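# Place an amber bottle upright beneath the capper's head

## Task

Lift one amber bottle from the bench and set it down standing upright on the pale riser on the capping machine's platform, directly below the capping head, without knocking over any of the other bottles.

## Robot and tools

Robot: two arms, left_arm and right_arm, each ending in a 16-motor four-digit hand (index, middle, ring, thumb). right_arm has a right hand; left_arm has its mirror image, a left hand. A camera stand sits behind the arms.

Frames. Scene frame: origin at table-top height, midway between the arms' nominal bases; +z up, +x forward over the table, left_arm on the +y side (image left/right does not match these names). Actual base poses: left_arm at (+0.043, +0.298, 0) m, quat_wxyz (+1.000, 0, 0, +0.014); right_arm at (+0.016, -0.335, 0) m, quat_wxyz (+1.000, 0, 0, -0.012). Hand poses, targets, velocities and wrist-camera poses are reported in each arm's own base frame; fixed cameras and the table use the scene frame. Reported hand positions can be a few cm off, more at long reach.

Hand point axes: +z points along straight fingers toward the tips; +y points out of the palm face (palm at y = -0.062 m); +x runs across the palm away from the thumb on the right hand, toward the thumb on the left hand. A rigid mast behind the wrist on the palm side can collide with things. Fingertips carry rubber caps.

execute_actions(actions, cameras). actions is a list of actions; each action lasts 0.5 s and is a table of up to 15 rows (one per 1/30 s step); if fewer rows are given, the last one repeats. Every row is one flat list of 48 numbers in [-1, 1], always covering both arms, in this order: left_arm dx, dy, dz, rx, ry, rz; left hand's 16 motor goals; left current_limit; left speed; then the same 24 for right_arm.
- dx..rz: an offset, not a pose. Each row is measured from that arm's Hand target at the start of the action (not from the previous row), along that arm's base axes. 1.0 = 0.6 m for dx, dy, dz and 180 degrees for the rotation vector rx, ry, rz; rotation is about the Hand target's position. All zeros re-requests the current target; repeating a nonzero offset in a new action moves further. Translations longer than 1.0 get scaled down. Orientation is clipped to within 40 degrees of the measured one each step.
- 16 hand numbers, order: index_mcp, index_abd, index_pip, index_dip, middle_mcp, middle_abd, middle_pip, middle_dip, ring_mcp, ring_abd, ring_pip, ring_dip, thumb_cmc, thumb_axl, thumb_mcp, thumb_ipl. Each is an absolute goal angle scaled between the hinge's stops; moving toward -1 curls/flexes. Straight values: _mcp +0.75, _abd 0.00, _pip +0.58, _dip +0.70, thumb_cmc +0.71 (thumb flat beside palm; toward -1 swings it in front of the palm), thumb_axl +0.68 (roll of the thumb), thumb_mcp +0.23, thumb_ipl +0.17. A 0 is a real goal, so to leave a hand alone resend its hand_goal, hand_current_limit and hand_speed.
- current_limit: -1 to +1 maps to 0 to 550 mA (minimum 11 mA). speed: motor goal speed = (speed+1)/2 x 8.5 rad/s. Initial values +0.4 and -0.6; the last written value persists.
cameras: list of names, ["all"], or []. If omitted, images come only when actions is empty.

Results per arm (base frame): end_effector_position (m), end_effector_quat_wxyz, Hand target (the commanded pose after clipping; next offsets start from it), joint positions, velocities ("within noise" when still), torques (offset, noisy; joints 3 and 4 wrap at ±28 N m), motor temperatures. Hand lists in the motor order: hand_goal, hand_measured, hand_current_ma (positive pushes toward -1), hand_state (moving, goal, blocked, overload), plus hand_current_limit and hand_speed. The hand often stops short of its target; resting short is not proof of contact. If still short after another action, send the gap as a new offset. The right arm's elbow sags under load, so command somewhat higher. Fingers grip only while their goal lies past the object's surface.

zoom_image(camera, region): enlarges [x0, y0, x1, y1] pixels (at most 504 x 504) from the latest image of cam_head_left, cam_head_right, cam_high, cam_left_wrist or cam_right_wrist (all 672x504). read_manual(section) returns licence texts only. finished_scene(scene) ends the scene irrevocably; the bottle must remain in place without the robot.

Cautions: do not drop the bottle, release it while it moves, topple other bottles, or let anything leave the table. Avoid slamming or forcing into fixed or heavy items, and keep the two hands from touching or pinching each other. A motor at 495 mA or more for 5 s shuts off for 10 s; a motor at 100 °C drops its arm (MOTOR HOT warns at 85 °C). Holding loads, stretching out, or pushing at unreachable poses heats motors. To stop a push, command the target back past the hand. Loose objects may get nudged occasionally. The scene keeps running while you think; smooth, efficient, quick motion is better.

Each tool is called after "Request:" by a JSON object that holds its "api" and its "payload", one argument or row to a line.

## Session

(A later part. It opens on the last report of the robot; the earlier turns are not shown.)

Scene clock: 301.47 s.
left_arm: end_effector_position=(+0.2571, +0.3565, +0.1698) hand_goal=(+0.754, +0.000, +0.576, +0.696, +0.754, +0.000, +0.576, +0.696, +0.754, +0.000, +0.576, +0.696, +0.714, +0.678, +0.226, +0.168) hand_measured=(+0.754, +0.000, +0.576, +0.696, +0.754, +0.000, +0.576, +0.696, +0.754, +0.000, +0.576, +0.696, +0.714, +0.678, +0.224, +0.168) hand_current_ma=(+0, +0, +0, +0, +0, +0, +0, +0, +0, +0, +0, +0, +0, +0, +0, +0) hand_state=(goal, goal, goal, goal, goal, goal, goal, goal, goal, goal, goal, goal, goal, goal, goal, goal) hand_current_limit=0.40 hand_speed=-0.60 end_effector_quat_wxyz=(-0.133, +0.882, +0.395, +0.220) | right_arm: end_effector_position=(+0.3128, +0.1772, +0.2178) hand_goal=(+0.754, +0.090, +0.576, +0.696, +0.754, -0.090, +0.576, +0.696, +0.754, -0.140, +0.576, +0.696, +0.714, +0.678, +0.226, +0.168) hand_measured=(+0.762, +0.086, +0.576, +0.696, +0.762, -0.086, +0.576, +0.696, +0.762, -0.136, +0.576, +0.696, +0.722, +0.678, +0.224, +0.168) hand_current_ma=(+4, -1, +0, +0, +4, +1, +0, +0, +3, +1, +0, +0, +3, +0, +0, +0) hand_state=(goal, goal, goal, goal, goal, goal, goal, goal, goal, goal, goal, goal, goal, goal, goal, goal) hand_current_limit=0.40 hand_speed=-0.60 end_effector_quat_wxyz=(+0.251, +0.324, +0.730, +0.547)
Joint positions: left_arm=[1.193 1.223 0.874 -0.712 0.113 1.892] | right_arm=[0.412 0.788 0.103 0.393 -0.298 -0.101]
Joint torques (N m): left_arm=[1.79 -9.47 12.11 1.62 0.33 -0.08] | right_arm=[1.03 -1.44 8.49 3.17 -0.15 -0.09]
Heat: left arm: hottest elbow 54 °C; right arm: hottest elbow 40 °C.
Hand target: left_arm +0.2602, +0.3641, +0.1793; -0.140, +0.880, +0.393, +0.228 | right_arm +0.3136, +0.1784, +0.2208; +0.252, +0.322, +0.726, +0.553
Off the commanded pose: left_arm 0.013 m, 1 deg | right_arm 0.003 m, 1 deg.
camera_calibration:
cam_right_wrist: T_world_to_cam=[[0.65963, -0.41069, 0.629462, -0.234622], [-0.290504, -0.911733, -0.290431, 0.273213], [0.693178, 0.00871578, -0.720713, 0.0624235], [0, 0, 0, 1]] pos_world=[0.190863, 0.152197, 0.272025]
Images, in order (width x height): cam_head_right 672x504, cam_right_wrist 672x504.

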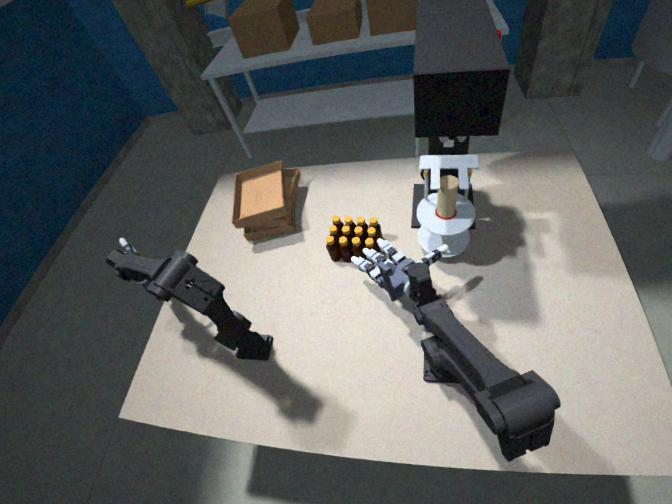

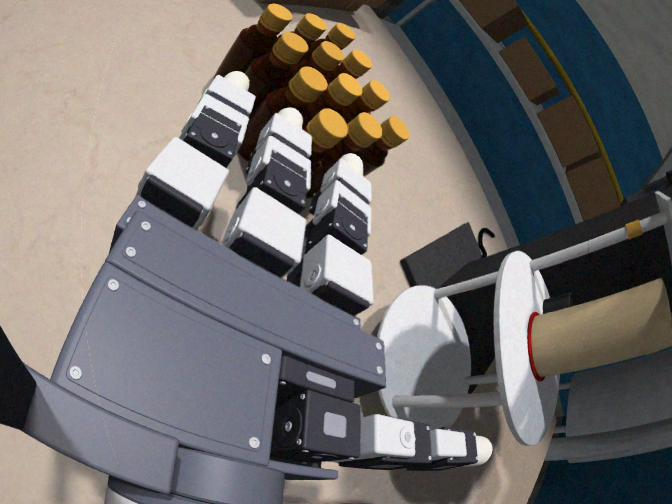

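Request:
{"api": "execute_actions", "payload": {
  "actions": [
    [[0,0,0,0,0,0,0.754,0,0.576,0.696,0.754,0,0.576,0.696,0.754,0,0.576,0.696,0.714,0.678,0.226,0.168,0.4,-0.6,0.0127,0.0105,-0.0137,0,0,0,0.754,0.09,0.576,0.696,0.754,-0.09,0.576,0.696,0.754,-0.14,0.576,0.696,0.714,0.678,0.226,0.168,0.4,-0.6]]
  ],
  "cameras": ["cam_right_wrist","cam_head_right","cam_head_left"]
}}

Request:
{"api": "zoom_image", "payload": {
  "camera": "cam_right_wrist",
  "region": [230, 60, 430, 210]
}}

Request:
{"api": "zoom_image", "payload": {
  "camera": "cam_head_right",
  "region": [310, 200, 430, 290]
}}

Request:
{"api": "zoom_image", "payload": {
  "camera": "cam_head_left",
  "region": [300, 200, 420, 290]
}}

Scene clock: 335.43 s.
left_arm: end_effector_position=(+0.2571, +0.3565, +0.1698) hand_goal=(+0.754, +0.000, +0.576, +0.696, +0.754, +0.000, +0.576, +0.696, +0.754, +0.000, +0.576, +0.696, +0.714, +0.678, +0.226, +0.168) hand_measured=(+0.754, +0.000, +0.576, +0.696, +0.754, +0.000, +0.576, +0.696, +0.754, +0.000, +0.576, +0.696, +0.714, +0.678, +0.224, +0.168) hand_current_ma=(+0, +0, +0, +0, +0, +0, +0, +0, +0, +0, +0, +0, +0, +0, +0, +0) hand_state=(goal, goal, goal, goal, goal, goal, goal, goal, goal, goal, goal, goal, goal, goal, goal, goal) hand_current_limit=0.40 hand_speed=-0.60 end_effector_quat_wxyz=(-0.133, +0.882, +0.395, +0.220) | right_arm: end_effector_position=(+0.3202, +0.1811, +0.2072) hand_goal=(+0.754, +0.090, +0.576, +0.696, +0.754, -0.090, +0.576, +0.696, +0.754, -0.140, +0.576, +0.696, +0.714, +0.678, +0.226, +0.168) hand_measured=(+0.762, +0.088, +0.576, +0.696, +0.762, -0.086, +0.576, +0.696, +0.762, -0.136, +0.576, +0.696, +0.722, +0.678, +0.224, +0.168) hand_current_ma=(+4, +0, +0, +0, +4, +1, +0, +0, +3, +1, +0, +0, +3, +0, +0, +0) hand_state=(goal, goal, goal, goal, goal, goal, goal, goal, goal, goal, goal, goal, goal, goal, goal, goal) hand_current_limit=0.40 hand_speed=-0.60 end_effector_quat_wxyz=(+0.251, +0.326, +0.731, +0.545)
Joint positions: left_arm=[1.193 1.223 0.874 -0.712 0.113 1.892] | right_arm=[0.42 0.905 0.103 0.505 -0.286 -0.098]
Joint torques (N m): left_arm=[1.85 -9.47 12.11 1.61 0.33 -0.08] | right_arm=[1.55 -2.61 8.24 3.18 -0.07 -0.09]
Heat: left arm: hottest elbow 54 °C; right arm: hottest elbow 40 °C.
Hand target: left_arm +0.2602, +0.3641, +0.1793; -0.140, +0.880, +0.393, +0.228 | right_arm +0.3212, +0.1847, +0.2126; +0.252, +0.322, +0.726, +0.553
Off the commanded pose: left_arm 0.013 m, 1 deg | right_arm 0.007 m, 1 deg.
camera_calibration:
cam_right_wrist: T_world_to_cam=[[0.660293, -0.411446, 0.628272, -0.231023], [-0.295112, -0.911426, -0.286726, 0.276543], [0.690595, 0.00391271, -0.723231, 0.0518331], [0, 0, 0, 1]] pos_world=[0.198358, 0.156792, 0.261924]
Images, in order (width x height): cam_head_left 672x504, cam_head_right 672x504, cam_right_wrist 672x504.

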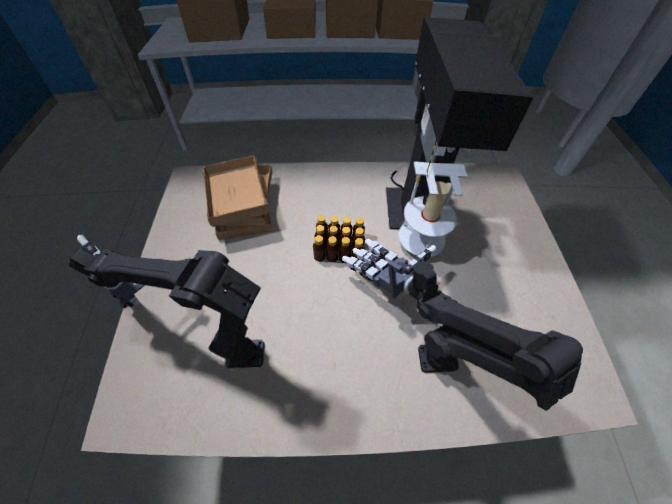

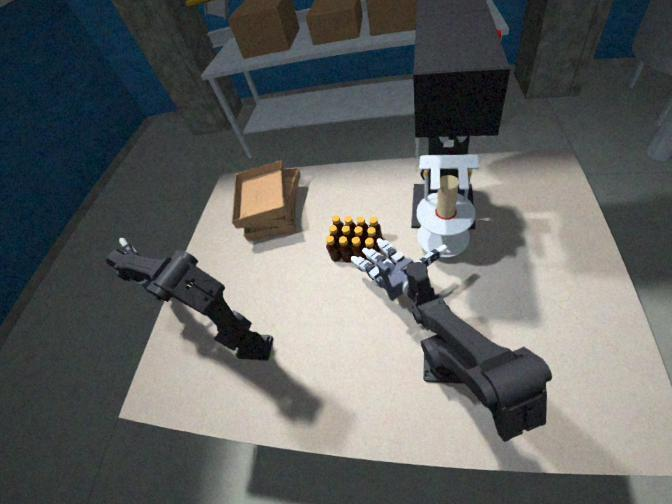

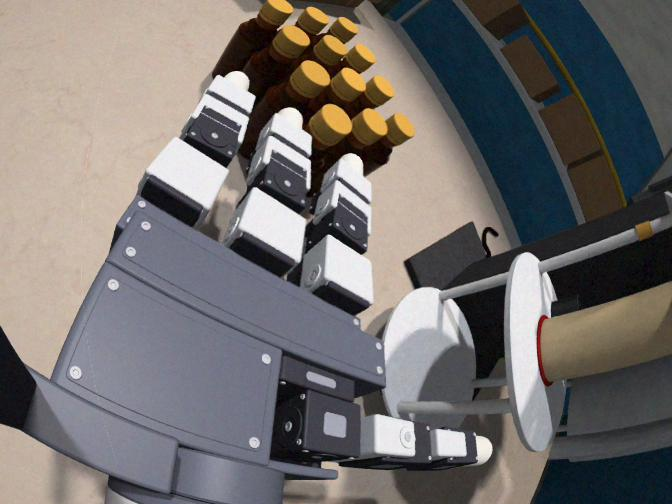

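Scaled by 2.520 from the camera's 672x504 image, which has a finer 960x720 frame.

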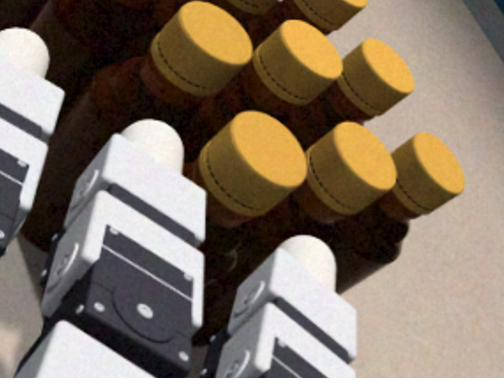

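Scaled by 4.200 from the camera's 672x504 image, which has a finer 960x720 frame.

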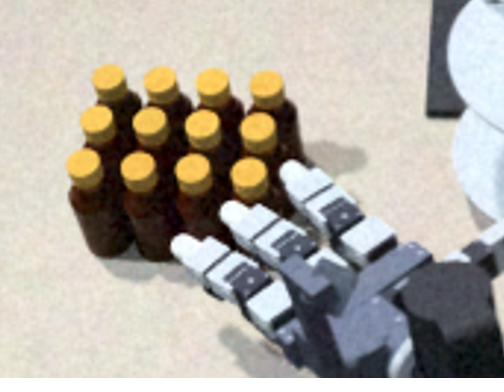

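Scaled by 4.200 from the camera's 672x504 image, which has a finer 960x720 frame.

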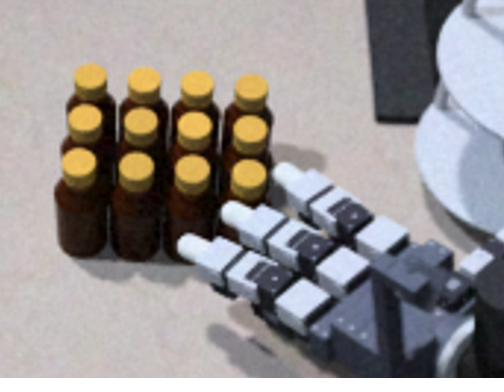

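Request:
{"api": "execute_actions", "payload": {
  "actions": [
    [[0,0,0,0,0,0,0.754,0,0.576,0.696,0.754,0,0.576,0.696,0.754,0,0.576,0.696,0.714,0.678,0.226,0.168,0.4,-0.6,0.014,0.0155,0.001,0,0,0,0.754,0.09,0.576,0.696,0.754,-0.09,0.576,0.696,0.754,-0.14,0.576,0.696,0.714,0.678,0.226,0.168,0.4,-0.6]]
  ],
  "cameras": ["cam_right_wrist","cam_head_right","cam_head_left"]
}}

Request:
{"api": "zoom_image", "payload": {
  "camera": "cam_right_wrist",
  "region": [230, 60, 430, 210]
}}

Request:
{"api": "zoom_image", "payload": {
  "camera": "cam_head_right",
  "region": [310, 200, 430, 290]
}}

Request:
{"api": "zoom_image", "payload": {
  "camera": "cam_head_left",
  "region": [300, 200, 420, 290]
}}

Scene clock: 357.40 s.
left_arm: end_effector_position=(+0.2571, +0.3565, +0.1698) hand_goal=(+0.754, +0.000, +0.576, +0.696, +0.754, +0.000, +0.576, +0.696, +0.754, +0.000, +0.576, +0.696, +0.714, +0.678, +0.226, +0.168) hand_measured=(+0.754, +0.000, +0.576, +0.696, +0.754, +0.000, +0.576, +0.696, +0.754, +0.000, +0.576, +0.696, +0.714, +0.678, +0.224, +0.168) hand_current_ma=(+0, +0, +0, +0, +0, +0, +0, +0, +0, +0, +0, +0, +0, +0, +0, +0) hand_state=(goal, goal, goal, goal, goal, goal, goal, goal, goal, goal, goal, goal, goal, goal, goal, goal) hand_current_limit=0.40 hand_speed=-0.60 end_effector_quat_wxyz=(-0.133, +0.882, +0.395, +0.220) | right_arm: end_effector_position=(+0.3219, +0.1875, +0.1954) hand_goal=(+0.754, +0.090, +0.576, +0.696, +0.754, -0.090, +0.576, +0.696, +0.754, -0.140, +0.576, +0.696, +0.714, +0.678, +0.226, +0.168) hand_measured=(+0.762, +0.088, +0.576, +0.696, +0.762, -0.088, +0.576, +0.696, +0.762, -0.136, +0.576, +0.696, +0.722, +0.678, +0.224, +0.168) hand_current_ma=(+3, +0, +0, +0, +4, +0, +0, +0, +3, +1, +0, +0, +3, +0, +0, +0) hand_state=(goal, goal, goal, goal, goal, goal, goal, goal, goal, goal, goal, goal, goal, goal, goal, goal) hand_current_limit=0.40 hand_speed=-0.60 end_effector_quat_wxyz=(+0.245, +0.330, +0.736, +0.537)
Joint positions: left_arm=[1.193 1.223 0.874 -0.712 0.113 1.892] | right_arm=[0.446 0.968 0.103 0.546 -0.262 -0.091]
Joint torques (N m): left_arm=[1.79 -9.47 12.1 1.62 0.33 -0.07] | right_arm=[1.38 -2.43 9.91 3.25 -0.07 -0.07]
Heat: left arm: hottest elbow 54 °C; right arm: hottest elbow 40 °C.
Hand target: left_arm +0.2602, +0.3641, +0.1793; -0.140, +0.880, +0.393, +0.228 | right_arm +0.3295, +0.1941, +0.2132; +0.252, +0.322, +0.726, +0.553
Off the commanded pose: left_arm 0.013 m, 1 deg | right_arm 0.020 m, 2 deg.
camera_calibration:
cam_right_wrist: T_world_to_cam=[[0.674503, -0.403763, 0.618078, -0.226133], [-0.300011, -0.914858, -0.270237, 0.278426], [0.674566, -0.00315484, -0.738208, 0.0516269], [0, 0, 0, 1]] pos_world=[0.201232, 0.16358, 0.25312]
Images, in order (width x height): cam_head_left 672x504, cam_head_right 672x504, cam_right_wrist 672x504.

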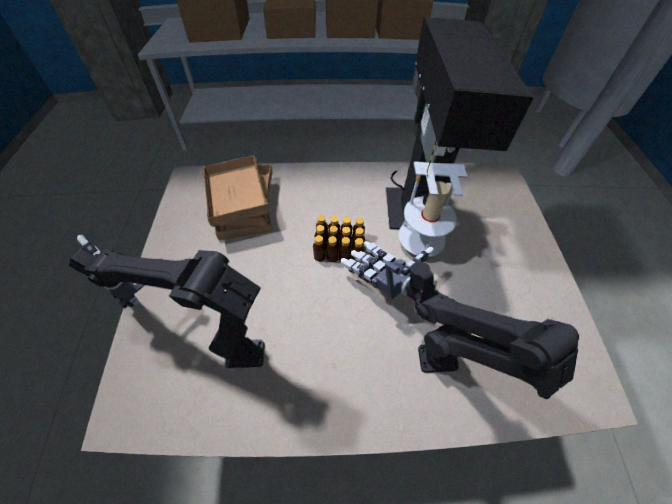

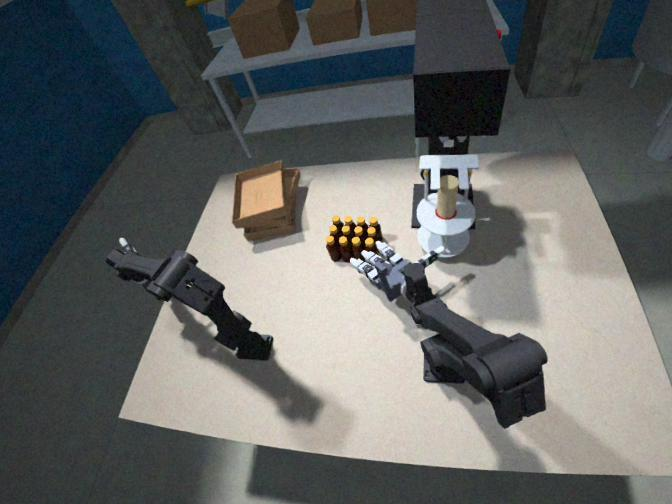

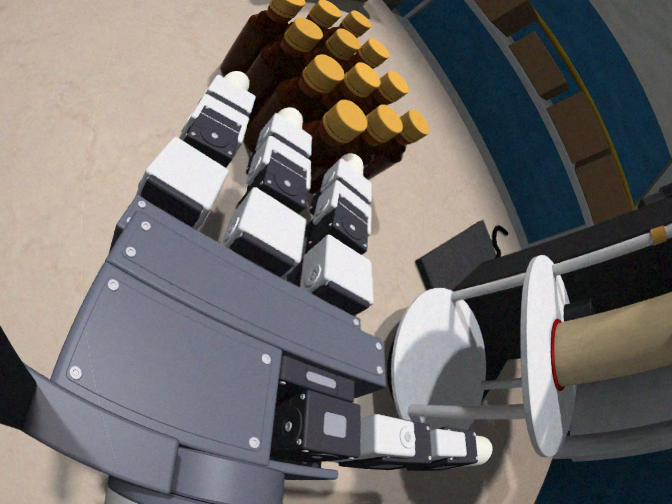

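Scaled by 2.520 from the camera's 672x504 image, which has a finer 960x720 frame.

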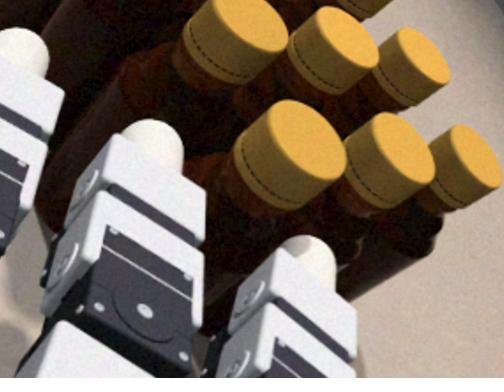

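Scaled by 4.200 from the camera's 672x504 image, which has a finer 960x720 frame.

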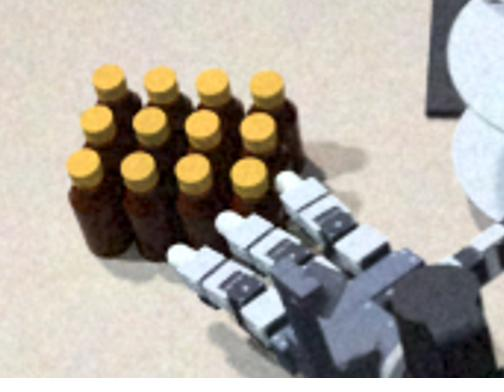

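Scaled by 4.200 from the camera's 672x504 image, which has a finer 960x720 frame.

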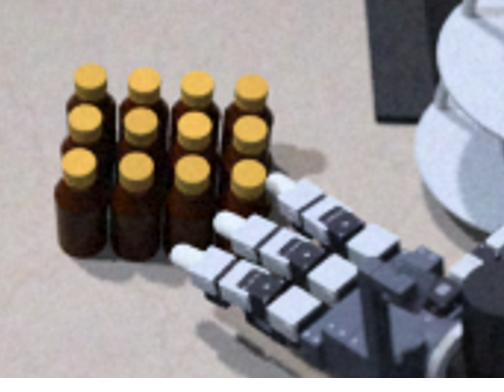

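Request:
{"api": "execute_actions", "payload": {
  "actions": [
    [[0,0,0,0,0,0,0.754,0,0.576,0.696,0.754,0,0.576,0.696,0.754,0,0.576,0.696,0.714,0.678,0.226,0.168,0.4,-0.6,0.006,-0.006,0.022,0,0,0,0.754,0.09,0.576,0.696,0.754,-0.09,0.576,0.696,0.754,-0.14,0.576,0.696,0.714,0.678,0.226,0.168,0.4,-0.6]]
  ],
  "cameras": ["cam_right_wrist"]
}}

Request:
{"api": "zoom_image", "payload": {
  "camera": "cam_right_wrist",
  "region": [230, 60, 430, 210]
}}

Scene clock: 386.47 s.
left_arm: end_effector_position=(+0.2571, +0.3565, +0.1698) hand_goal=(+0.754, +0.000, +0.576, +0.696, +0.754, +0.000, +0.576, +0.696, +0.754, +0.000, +0.576, +0.696, +0.714, +0.678, +0.226, +0.168) hand_measured=(+0.754, +0.000, +0.576, +0.696, +0.754, +0.000, +0.576, +0.696, +0.754, +0.000, +0.576, +0.696, +0.714, +0.678, +0.224, +0.168) hand_current_ma=(+0, +0, +0, +0, +0, +0, +0, +0, +0, +0, +0, +0, +0, +0, +0, +0) hand_state=(goal, goal, goal, goal, goal, goal, goal, goal, goal, goal, goal, goal, goal, goal, goal, goal) hand_current_limit=0.40 hand_speed=-0.60 end_effector_quat_wxyz=(-0.133, +0.882, +0.395, +0.220) | right_arm: end_effector_position=(+0.3196, +0.1882, +0.1997) hand_goal=(+0.754, +0.090, +0.576, +0.696, +0.754, -0.090, +0.576, +0.696, +0.754, -0.140, +0.576, +0.696, +0.714, +0.678, +0.226, +0.168) hand_measured=(+0.762, +0.092, +0.576, +0.696, +0.762, -0.088, +0.576, +0.696, +0.762, -0.136, +0.576, +0.696, +0.722, +0.678, +0.224, +0.168) hand_current_ma=(+3, +0, +0, +0, +4, +0, +0, +0, +3, +1, +0, +0, +3, +0, +0, +0) hand_state=(goal, goal, goal, goal, goal, goal, goal, goal, goal, goal, goal, goal, goal, goal, goal, goal) hand_current_limit=0.40 hand_speed=-0.60 end_effector_quat_wxyz=(+0.237, +0.328, +0.739, +0.538)
Joint positions: left_arm=[1.193 1.223 0.874 -0.712 0.113 1.892] | right_arm=[0.442 0.92 0.109 0.484 -0.281 -0.091]
Joint torques (N m): left_arm=[1.85 -9.41 12.11 1.61 0.32 -0.08] | right_arm=[0.03 -4.07 11.62 2.07 -0.24 -0.15]
Heat: left arm: hottest elbow 54 °C; right arm: hottest elbow 40 °C.
Hand target: left_arm +0.2602, +0.3641, +0.1793; -0.140, +0.880, +0.393, +0.228 | right_arm +0.3331, +0.1904, +0.2263; +0.252, +0.322, +0.726, +0.553
Off the commanded pose: left_arm 0.013 m, 1 deg | right_arm 0.030 m, 3 deg.
camera_calibration:
cam_right_wrist: T_world_to_cam=[[0.685502, -0.396122, 0.61088, -0.230438], [-0.28987, -0.918162, -0.270099, 0.277001], [0.667879, 0.00807745, -0.744226, 0.0575499], [0, 0, 0, 1]] pos_world=[0.199823, 0.162586, 0.258418]
Images, in order (width x height): cam_right_wrist 672x504.

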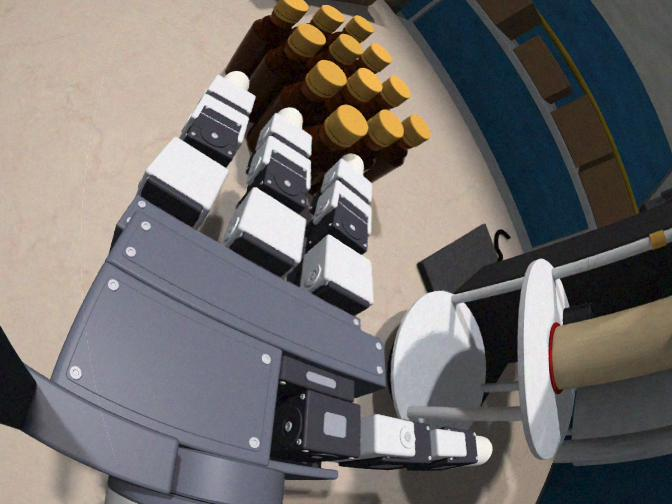

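Scaled by 2.520 from the camera's 672x504 image, which has a finer 960x720 frame.

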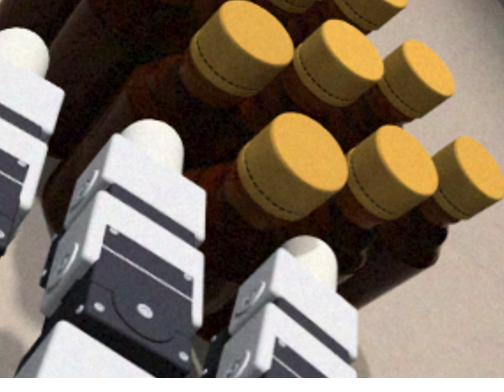

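Request:
{"api": "execute_actions", "payload": {
  "actions": [
    [[0,0,0,0,0,0,0.754,0,0.576,0.696,0.754,0,0.576,0.696,0.754,0,0.576,0.696,0.714,0.678,0.226,0.168,0.4,-0.6,0,-0.013,0.006,0,0,0,0.754,0.09,0.576,0.696,0.754,-0.09,0.576,0.696,0.754,-0.14,0.576,0.696,0.714,0.678,0.226,0.168,0.4,-0.6]]
  ],
  "cameras": ["cam_right_wrist"]
}}

Request:
{"api": "zoom_image", "payload": {
  "camera": "cam_right_wrist",
  "region": [230, 60, 430, 210]
}}

Scene clock: 401.97 s.
left_arm: end_effector_position=(+0.2571, +0.3565, +0.1698) hand_goal=(+0.754, +0.000, +0.576, +0.696, +0.754, +0.000, +0.576, +0.696, +0.754, +0.000, +0.576, +0.696, +0.714, +0.678, +0.226, +0.168) hand_measured=(+0.754, +0.000, +0.576, +0.696, +0.754, +0.000, +0.576, +0.696, +0.754, +0.000, +0.576, +0.696, +0.714, +0.678, +0.224, +0.168) hand_current_ma=(+0, +0, +0, +0, +0, +0, +0, +0, +0, +0, +0, +0, +0, +0, +0, +0) hand_state=(goal, goal, goal, goal, goal, goal, goal, goal, goal, goal, goal, goal, goal, goal, goal, goal) hand_current_limit=0.40 hand_speed=-0.60 end_effector_quat_wxyz=(-0.133, +0.882, +0.395, +0.220) | right_arm: end_effector_position=(+0.3207, +0.1801, +0.2022) hand_goal=(+0.754, +0.090, +0.576, +0.696, +0.754, -0.090, +0.576, +0.696, +0.754, -0.140, +0.576, +0.696, +0.714, +0.678, +0.226, +0.168) hand_measured=(+0.762, +0.092, +0.576, +0.696, +0.762, -0.088, +0.576, +0.696, +0.762, -0.136, +0.576, +0.696, +0.722, +0.678, +0.224, +0.168) hand_current_ma=(+3, +0, +0, +0, +4, +0, +0, +0, +3, +1, +0, +0, +3, +0, +0, +0) hand_state=(goal, goal, goal, goal, goal, goal, goal, goal, goal, goal, goal, goal, goal, goal, goal, goal) hand_current_limit=0.40 hand_speed=-0.60 end_effector_quat_wxyz=(+0.234, +0.333, +0.737, +0.540)
Joint positions: left_arm=[1.193 1.223 0.874 -0.712 0.113 1.892] | right_arm=[0.404 0.883 0.109 0.443 -0.316 -0.091]
Joint torques (N m): left_arm=[1.85 -9.47 12.1 1.62 0.33 -0.07] | right_arm=[0.26 -3.84 11.82 1.95 -0.25 -0.28]
Heat: left arm: hottest elbow 54 °C; right arm: hottest elbow 42 °C.
Hand target: left_arm +0.2602, +0.3641, +0.1793; -0.140, +0.880, +0.393, +0.228 | right_arm +0.3331, +0.1826, +0.2299; +0.252, +0.322, +0.726, +0.553
Off the commanded pose: left_arm 0.013 m, 1 deg | right_arm 0.030 m, 3 deg.
camera_calibration:
cam_right_wrist: T_world_to_cam=[[0.688833, -0.404425, 0.601622, -0.233683], [-0.296277, -0.914498, -0.275523, 0.272947], [0.661611, 0.0115426, -0.749759, 0.0612502], [0, 0, 0, 1]] pos_world=[0.201313, 0.154395, 0.261715]
Images, in order (width x height): cam_right_wrist 672x504.

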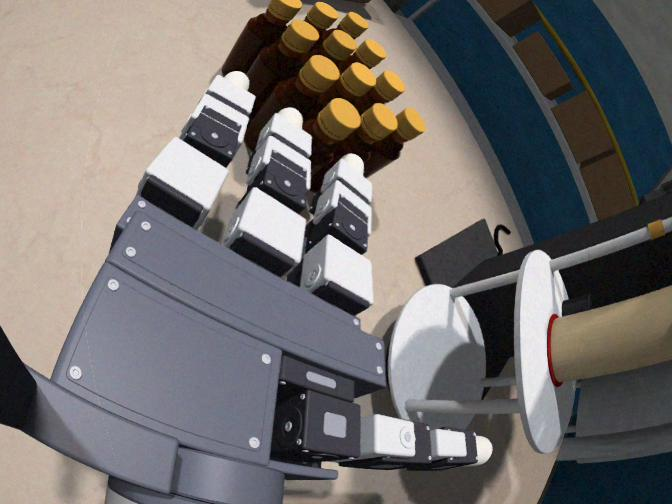

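Scaled by 2.520 from the camera's 672x504 image, which has a finer 960x720 frame.

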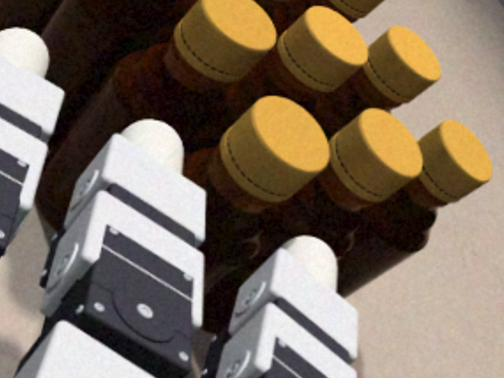

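Request:
{"api": "execute_actions", "payload": {
  "actions": [
    [[0,0,0,0,0,0,0.754,0,0.576,0.696,0.754,0,0.576,0.696,0.754,0,0.576,0.696,0.714,0.678,0.226,0.168,0.4,-0.6,0.014,0.011,0.008,0,0,0,0.754,0.09,0.576,0.696,0.754,-0.09,0.576,0.696,0.754,-0.14,0.576,0.696,0.714,0.678,0.226,0.168,0.4,-0.6]]
  ],
  "cameras": ["cam_right_wrist","cam_head_left","cam_head_right"]
}}

Request:
{"api": "zoom_image", "payload": {
  "camera": "cam_right_wrist",
  "region": [230, 60, 430, 210]
}}

Request:
{"api": "zoom_image", "payload": {
  "camera": "cam_head_right",
  "region": [310, 200, 430, 290]
}}

Request:
{"api": "zoom_image", "payload": {
  "camera": "cam_head_left",
  "region": [300, 200, 420, 290]
}}

Scene clock: 422.07 s.
left_arm: end_effector_position=(+0.2571, +0.3565, +0.1698) hand_goal=(+0.754, +0.000, +0.576, +0.696, +0.754, +0.000, +0.576, +0.696, +0.754, +0.000, +0.576, +0.696, +0.714, +0.678, +0.226, +0.168) hand_measured=(+0.754, +0.000, +0.576, +0.696, +0.754, +0.000, +0.576, +0.696, +0.754, +0.000, +0.576, +0.696, +0.714, +0.678, +0.224, +0.168) hand_current_ma=(+0, +0, +0, +0, +0, +0, +0, +0, +0, +0, +0, +0, +0, +0, +0, +0) hand_state=(goal, goal, goal, goal, goal, goal, goal, goal, goal, goal, goal, goal, goal, goal, goal, goal) hand_current_limit=0.40 hand_speed=-0.60 end_effector_quat_wxyz=(-0.133, +0.882, +0.395, +0.220) | right_arm: end_effector_position=(+0.3295, +0.1822, +0.2135) hand_goal=(+0.754, +0.090, +0.576, +0.696, +0.754, -0.090, +0.576, +0.696, +0.754, -0.140, +0.576, +0.696, +0.714, +0.678, +0.226, +0.168) hand_measured=(+0.762, +0.092, +0.576, +0.696, +0.762, -0.088, +0.576, +0.696, +0.762, -0.136, +0.576, +0.696, +0.722, +0.678, +0.224, +0.168) hand_current_ma=(+3, +0, +0, +0, +4, +0, +0, +0, +3, +1, +0, +0, +3, +0, +0, +0) hand_state=(goal, goal, goal, goal, goal, goal, goal, goal, goal, goal, goal, goal, goal, goal, goal, goal) hand_current_limit=0.40 hand_speed=-0.60 end_effector_quat_wxyz=(+0.241, +0.332, +0.733, +0.543)
Joint positions: left_arm=[1.193 1.223 0.874 -0.712 0.113 1.892] | right_arm=[0.404 0.894 0.139 0.441 -0.307 -0.091]
Joint torques (N m): left_arm=[1.85 -9.47 12.12 1.62 0.33 -0.08] | right_arm=[1.03 -2.2 11.97 2.39 -0.09 -0.2]
Heat: left arm: hottest elbow 54 °C; right arm: hottest elbow 44 °C.
Hand target: left_arm +0.2602, +0.3641, +0.1793; -0.140, +0.880, +0.393, +0.228 | right_arm +0.3415, +0.1893, +0.2347; +0.252, +0.322, +0.726, +0.553
Off the commanded pose: left_arm 0.013 m, 1 deg | right_arm 0.025 m, 2 deg.
camera_calibration:
cam_right_wrist: T_world_to_cam=[[0.675851, -0.412361, 0.610887, -0.241911], [-0.299491, -0.910979, -0.283589, 0.282727], [0.673446, 0.00870864, -0.739185, 0.0581178], [0, 0, 0, 1]] pos_world=[0.209031, 0.157298, 0.270918]
Images, in order (width x height): cam_head_left 672x504, cam_head_right 672x504, cam_right_wrist 672x504.

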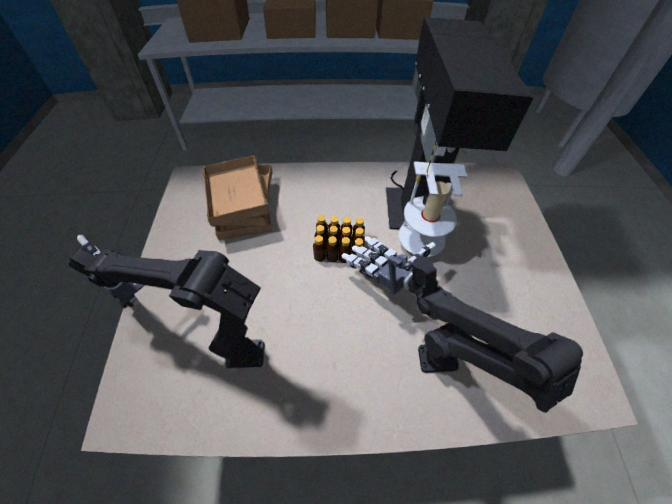

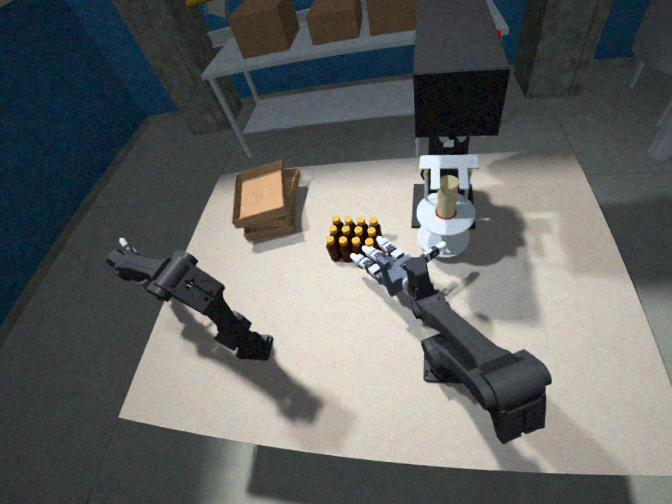

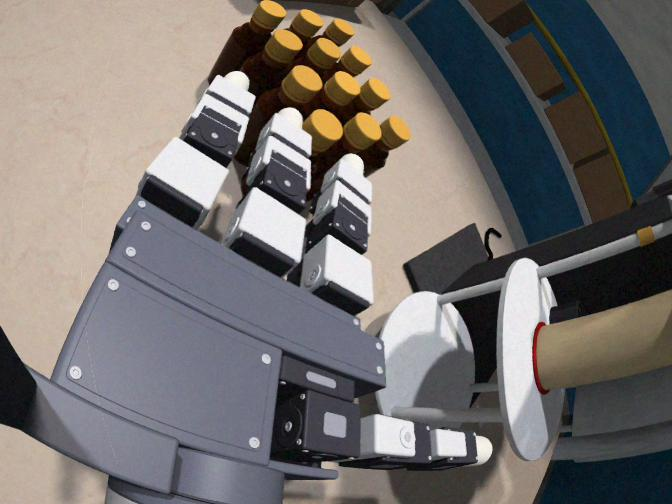

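Scaled by 2.520 from the camera's 672x504 image, which has a finer 960x720 frame.

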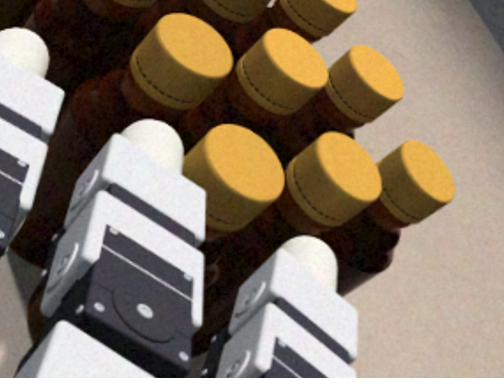

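Scaled by 4.200 from the camera's 672x504 image, which has a finer 960x720 frame.

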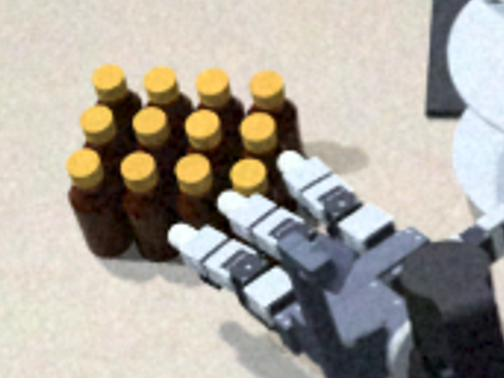

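Scaled by 4.200 from the camera's 672x504 image, which has a finer 960x720 frame.

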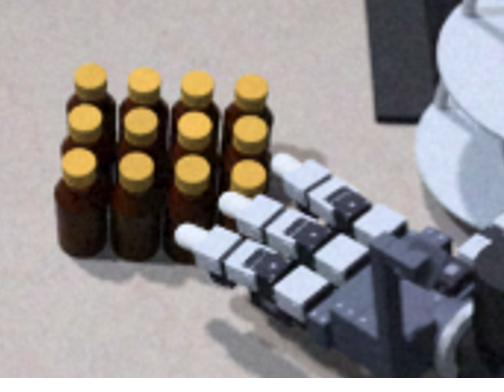

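Request:
{"api": "execute_actions", "payload": {
  "actions": [
    [[0,0,0,0,0,0,0.754,0,0.576,0.696,0.754,0,0.576,0.696,0.754,0,0.576,0.696,0.714,0.678,0.226,0.168,0.4,-0.6,0.012,0.020,-0.012,0,0,0,0.754,0.09,0.576,0.696,0.754,-0.09,0.576,0.696,0.754,-0.14,0.576,0.696,0.714,0.678,0.226,0.168,0.4,-0.6]]
  ],
  "cameras": ["cam_right_wrist","cam_head_left","cam_head_right"]
}}

Request:
{"api": "zoom_image", "payload": {
  "camera": "cam_right_wrist",
  "region": [230, 60, 430, 210]
}}

Request:
{"api": "zoom_image", "payload": {
  "camera": "cam_head_right",
  "region": [310, 200, 430, 290]
}}

Request:
{"api": "zoom_image", "payload": {
  "camera": "cam_head_left",
  "region": [300, 200, 420, 290]
}}

Scene clock: 445.00 s.
left_arm: end_effector_position=(+0.2571, +0.3565, +0.1698) hand_goal=(+0.754, +0.000, +0.576, +0.696, +0.754, +0.000, +0.576, +0.696, +0.754, +0.000, +0.576, +0.696, +0.714, +0.678, +0.226, +0.168) hand_measured=(+0.754, +0.000, +0.576, +0.696, +0.754, +0.000, +0.576, +0.696, +0.754, +0.000, +0.576, +0.696, +0.714, +0.678, +0.224, +0.168) hand_current_ma=(+0, +0, +0, +0, +0, +0, +0, +0, +0, +0, +0, +0, +0, +0, +0, +0) hand_state=(goal, goal, goal, goal, goal, goal, goal, goal, goal, goal, goal, goal, goal, goal, goal, goal) hand_current_limit=0.40 hand_speed=-0.60 end_effector_quat_wxyz=(-0.133, +0.882, +0.395, +0.220) | right_arm: end_effector_position=(+0.3364, +0.1920, +0.2013) hand_goal=(+0.754, +0.090, +0.576, +0.696, +0.754, -0.090, +0.576, +0.696, +0.754, -0.140, +0.576, +0.696, +0.714, +0.678, +0.226, +0.168) hand_measured=(+0.762, +0.092, +0.576, +0.696, +0.762, -0.092, +0.576, +0.696, +0.762, -0.136, +0.576, +0.696, +0.722, +0.678, +0.224, +0.168) hand_current_ma=(+3, +0, +0, +0, +4, +0, +0, +0, +3, +1, +0, +0, +3, +0, +0, +0) hand_state=(goal, goal, goal, goal, goal, goal, goal, goal, goal, goal, goal, goal, goal, goal, goal, goal) hand_current_limit=0.40 hand_speed=-0.60 end_effector_quat_wxyz=(+0.239, +0.335, +0.739, +0.533)
Joint positions: left_arm=[1.193 1.223 0.874 -0.712 0.113 1.892] | right_arm=[0.437 0.988 0.151 0.501 -0.271 -0.091]
Joint torques (N m): left_arm=[1.85 -9.47 12.12 1.63 0.33 -0.08] | right_arm=[1.26 -2.96 11.45 3.28 -0.06 -0.11]
Motor temperatures (°C): left_arm=[24 33 55 26 23 25] | right_arm=[29 28 45 24 24 26]
Heat: left arm: hottest elbow 55 °C; right arm: hottest elbow 45 °C.
Hand target: left_arm +0.2602, +0.3641, +0.1793; -0.140, +0.880, +0.393, +0.228 | right_arm +0.3488, +0.2012, +0.2276; +0.252, +0.322, +0.726, +0.553
Off the commanded pose: left_arm 0.013 m, 1 deg | right_arm 0.030 m, 3 deg.
camera_calibration:
cam_right_wrist: T_world_to_cam=[[0.684298, -0.401834, 0.608495, -0.239425], [-0.305389, -0.915686, -0.261262, 0.288645], [0.662174, -0.00704642, -0.749317, 0.0532702], [0, 0, 0, 1]] pos_world=[0.216713, 0.168474, 0.261017]
Images, in order (width x height): cam_head_left 672x504, cam_head_right 672x504, cam_right_wrist 672x504.

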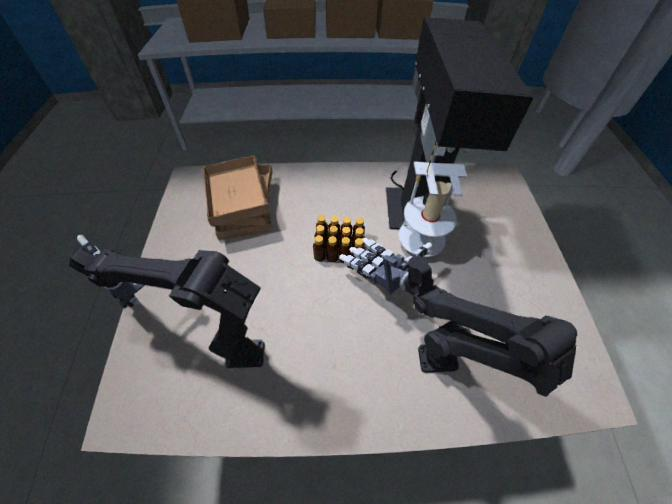

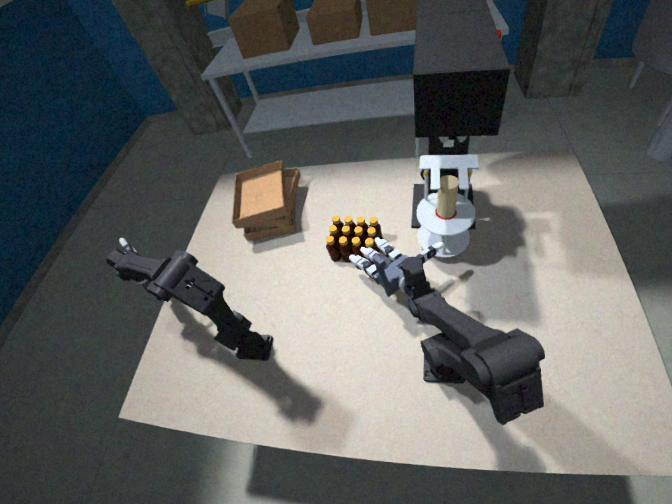

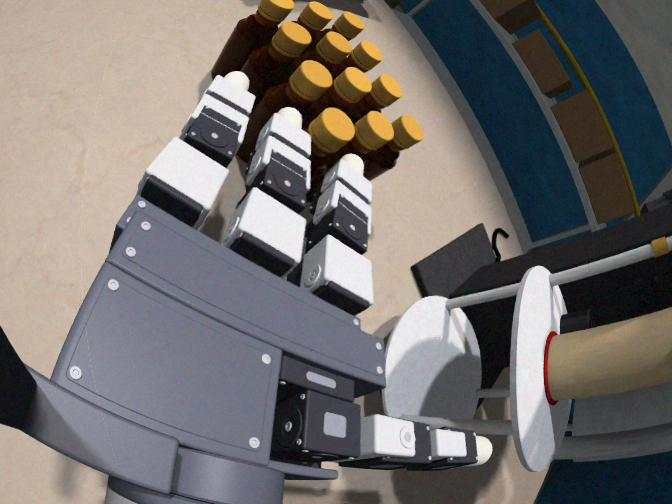

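Scaled by 2.520 from the camera's 672x504 image, which has a finer 960x720 frame.

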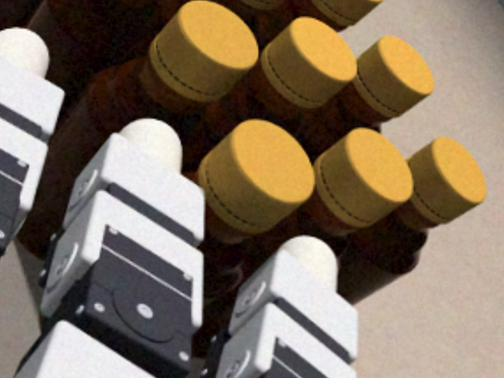

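Scaled by 4.200 from the camera's 672x504 image, which has a finer 960x720 frame.

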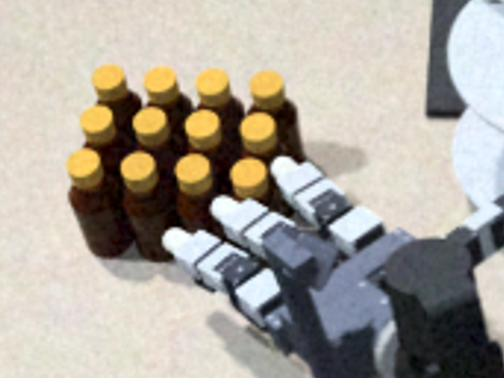

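Scaled by 4.200 from the camera's 672x504 image, which has a finer 960x720 frame.

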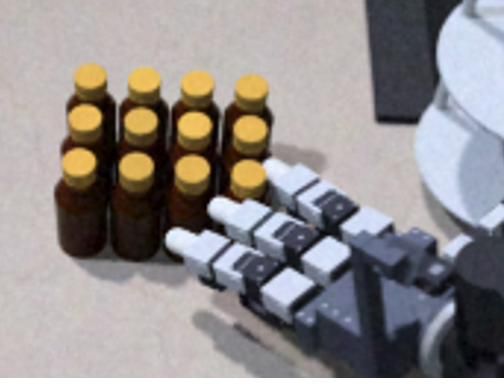

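Request:
{"api": "execute_actions", "payload": {
  "actions": [
    [[0,0,0,0,0,0,0.754,0,0.576,0.696,0.754,0,0.576,0.696,0.754,0,0.576,0.696,0.714,0.678,0.226,0.168,0.4,-0.6,0.012,0.013,0.0015,0,0,0,0.754,0.09,0.576,0.696,0.754,-0.09,0.576,0.696,0.754,-0.14,0.576,0.696,0.714,0.678,0.226,0.168,0.4,-0.6]]
  ],
  "cameras": ["cam_right_wrist","cam_head_left","cam_head_right"]
}}

Request:
{"api": "zoom_image", "payload": {
  "camera": "cam_right_wrist",
  "region": [230, 60, 430, 210]
}}

Request:
{"api": "zoom_image", "payload": {
  "camera": "cam_head_right",
  "region": [310, 200, 430, 290]
}}

Request:
{"api": "zoom_image", "payload": {
  "camera": "cam_head_left",
  "region": [300, 200, 420, 290]
}}

Scene clock: 485.33 s.
left_arm: end_effector_position=(+0.2571, +0.3565, +0.1698) hand_goal=(+0.754, +0.000, +0.576, +0.696, +0.754, +0.000, +0.576, +0.696, +0.754, +0.000, +0.576, +0.696, +0.714, +0.678, +0.226, +0.168) hand_measured=(+0.754, +0.000, +0.576, +0.696, +0.754, +0.000, +0.576, +0.696, +0.754, +0.000, +0.576, +0.696, +0.714, +0.678, +0.224, +0.168) hand_current_ma=(+0, +0, +0, +0, +0, +0, +0, +0, +0, +0, +0, +0, +0, +0, +0, +0) hand_state=(goal, goal, goal, goal, goal, goal, goal, goal, goal, goal, goal, goal, goal, goal, goal, goal) hand_current_limit=0.40 hand_speed=-0.60 end_effector_quat_wxyz=(-0.133, +0.882, +0.395, +0.220) | right_arm: end_effector_position=(+0.3416, +0.1982, +0.2011) hand_goal=(+0.754, +0.090, +0.576, +0.696, +0.754, -0.090, +0.576, +0.696, +0.754, -0.140, +0.576, +0.696, +0.714, +0.678, +0.226, +0.168) hand_measured=(+0.762, +0.092, +0.576, +0.696, +0.764, -0.094, +0.578, +0.696, +0.762, -0.136, +0.576, +0.696, +0.722, +0.678, +0.224, +0.168) hand_current_ma=(+4, +0, +0, +0, +5, -1, +0, +0, +3, +1, +0, +0, +3, +0, +0, +0) hand_state=(goal, goal, goal, goal, goal, goal, goal, goal, goal, goal, goal, goal, goal, goal, goal, goal) hand_current_limit=0.40 hand_speed=-0.60 end_effector_quat_wxyz=(+0.240, +0.334, +0.740, +0.531)
Joint positions: left_arm=[1.193 1.223 0.874 -0.712 0.113 1.892] | right_arm=[0.453 1.025 0.167 0.52 -0.255 -0.089]
Joint torques (N m): left_arm=[1.85 -9.41 12.11 1.63 0.33 -0.08] | right_arm=[1.55 -2.96 11.84 3.26 -0.03 -0.06]
Motor temperatures (°C): left_arm=[24 33 55 26 23 25] | right_arm=[28 27 45 25 24 26]
Heat: left arm: hottest elbow 55 °C; right arm: hottest elbow 45 °C.
Hand target: left_arm +0.2602, +0.3641, +0.1793; -0.140, +0.880, +0.393, +0.228 | right_arm +0.3559, +0.2090, +0.2284; +0.252, +0.322, +0.726, +0.553
Off the commanded pose: left_arm 0.013 m, 1 deg | right_arm 0.033 m, 4 deg.
camera_calibration:
cam_right_wrist: T_world_to_cam=[[0.684187, -0.399322, 0.61027, -0.241231], [-0.304981, -0.91676, -0.257949, 0.295296], [0.662476, -0.00963584, -0.749021, 0.0501055], [0, 0, 0, 1]] pos_world=[0.221913, 0.17487, 0.260918]
Images, in order (width x height): cam_head_left 672x504, cam_head_right 672x504, cam_right_wrist 672x504.

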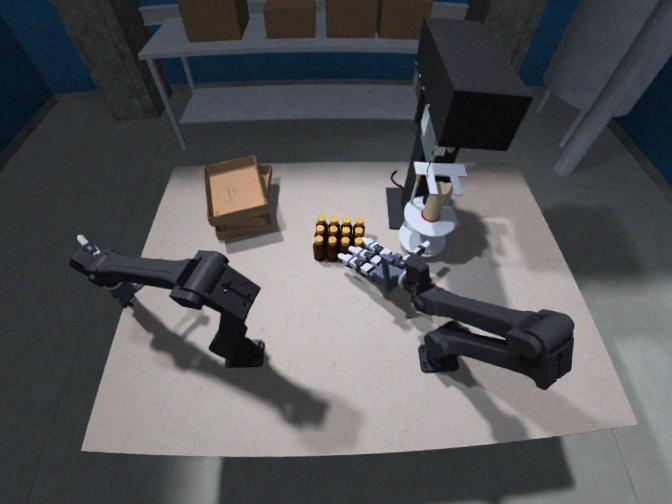

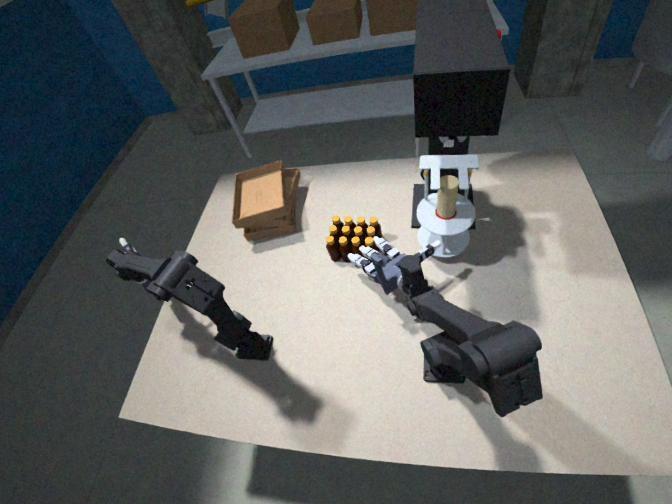

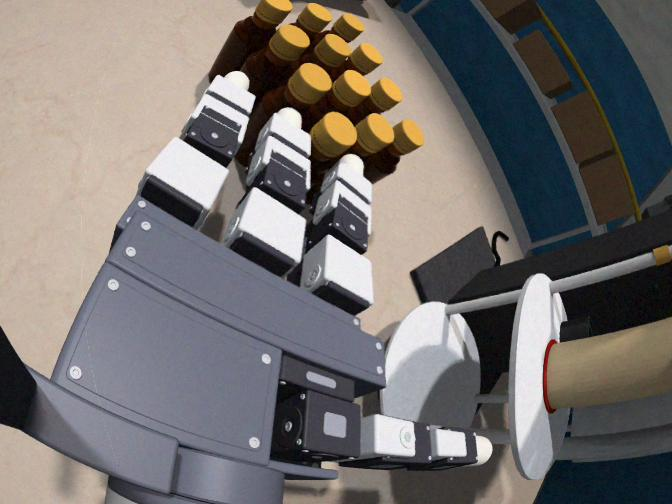

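Scaled by 2.520 from the camera's 672x504 image, which has a finer 960x720 frame.

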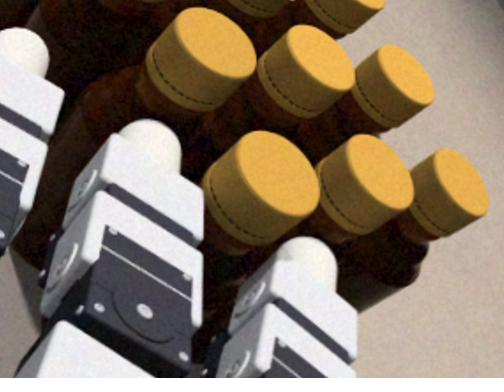

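Scaled by 4.200 from the camera's 672x504 image, which has a finer 960x720 frame.

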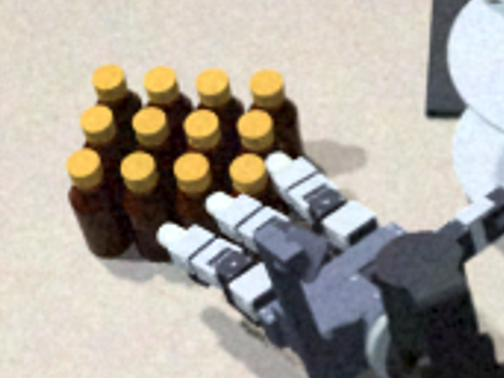

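Scaled by 4.200 from the camera's 672x504 image, which has a finer 960x720 frame.

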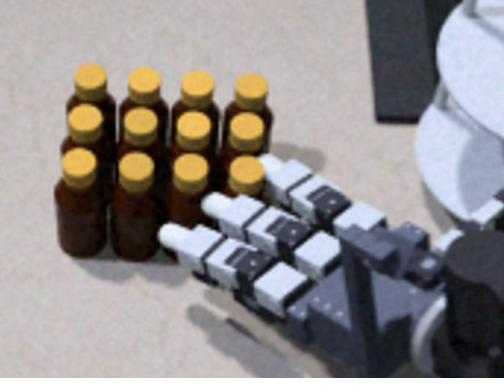

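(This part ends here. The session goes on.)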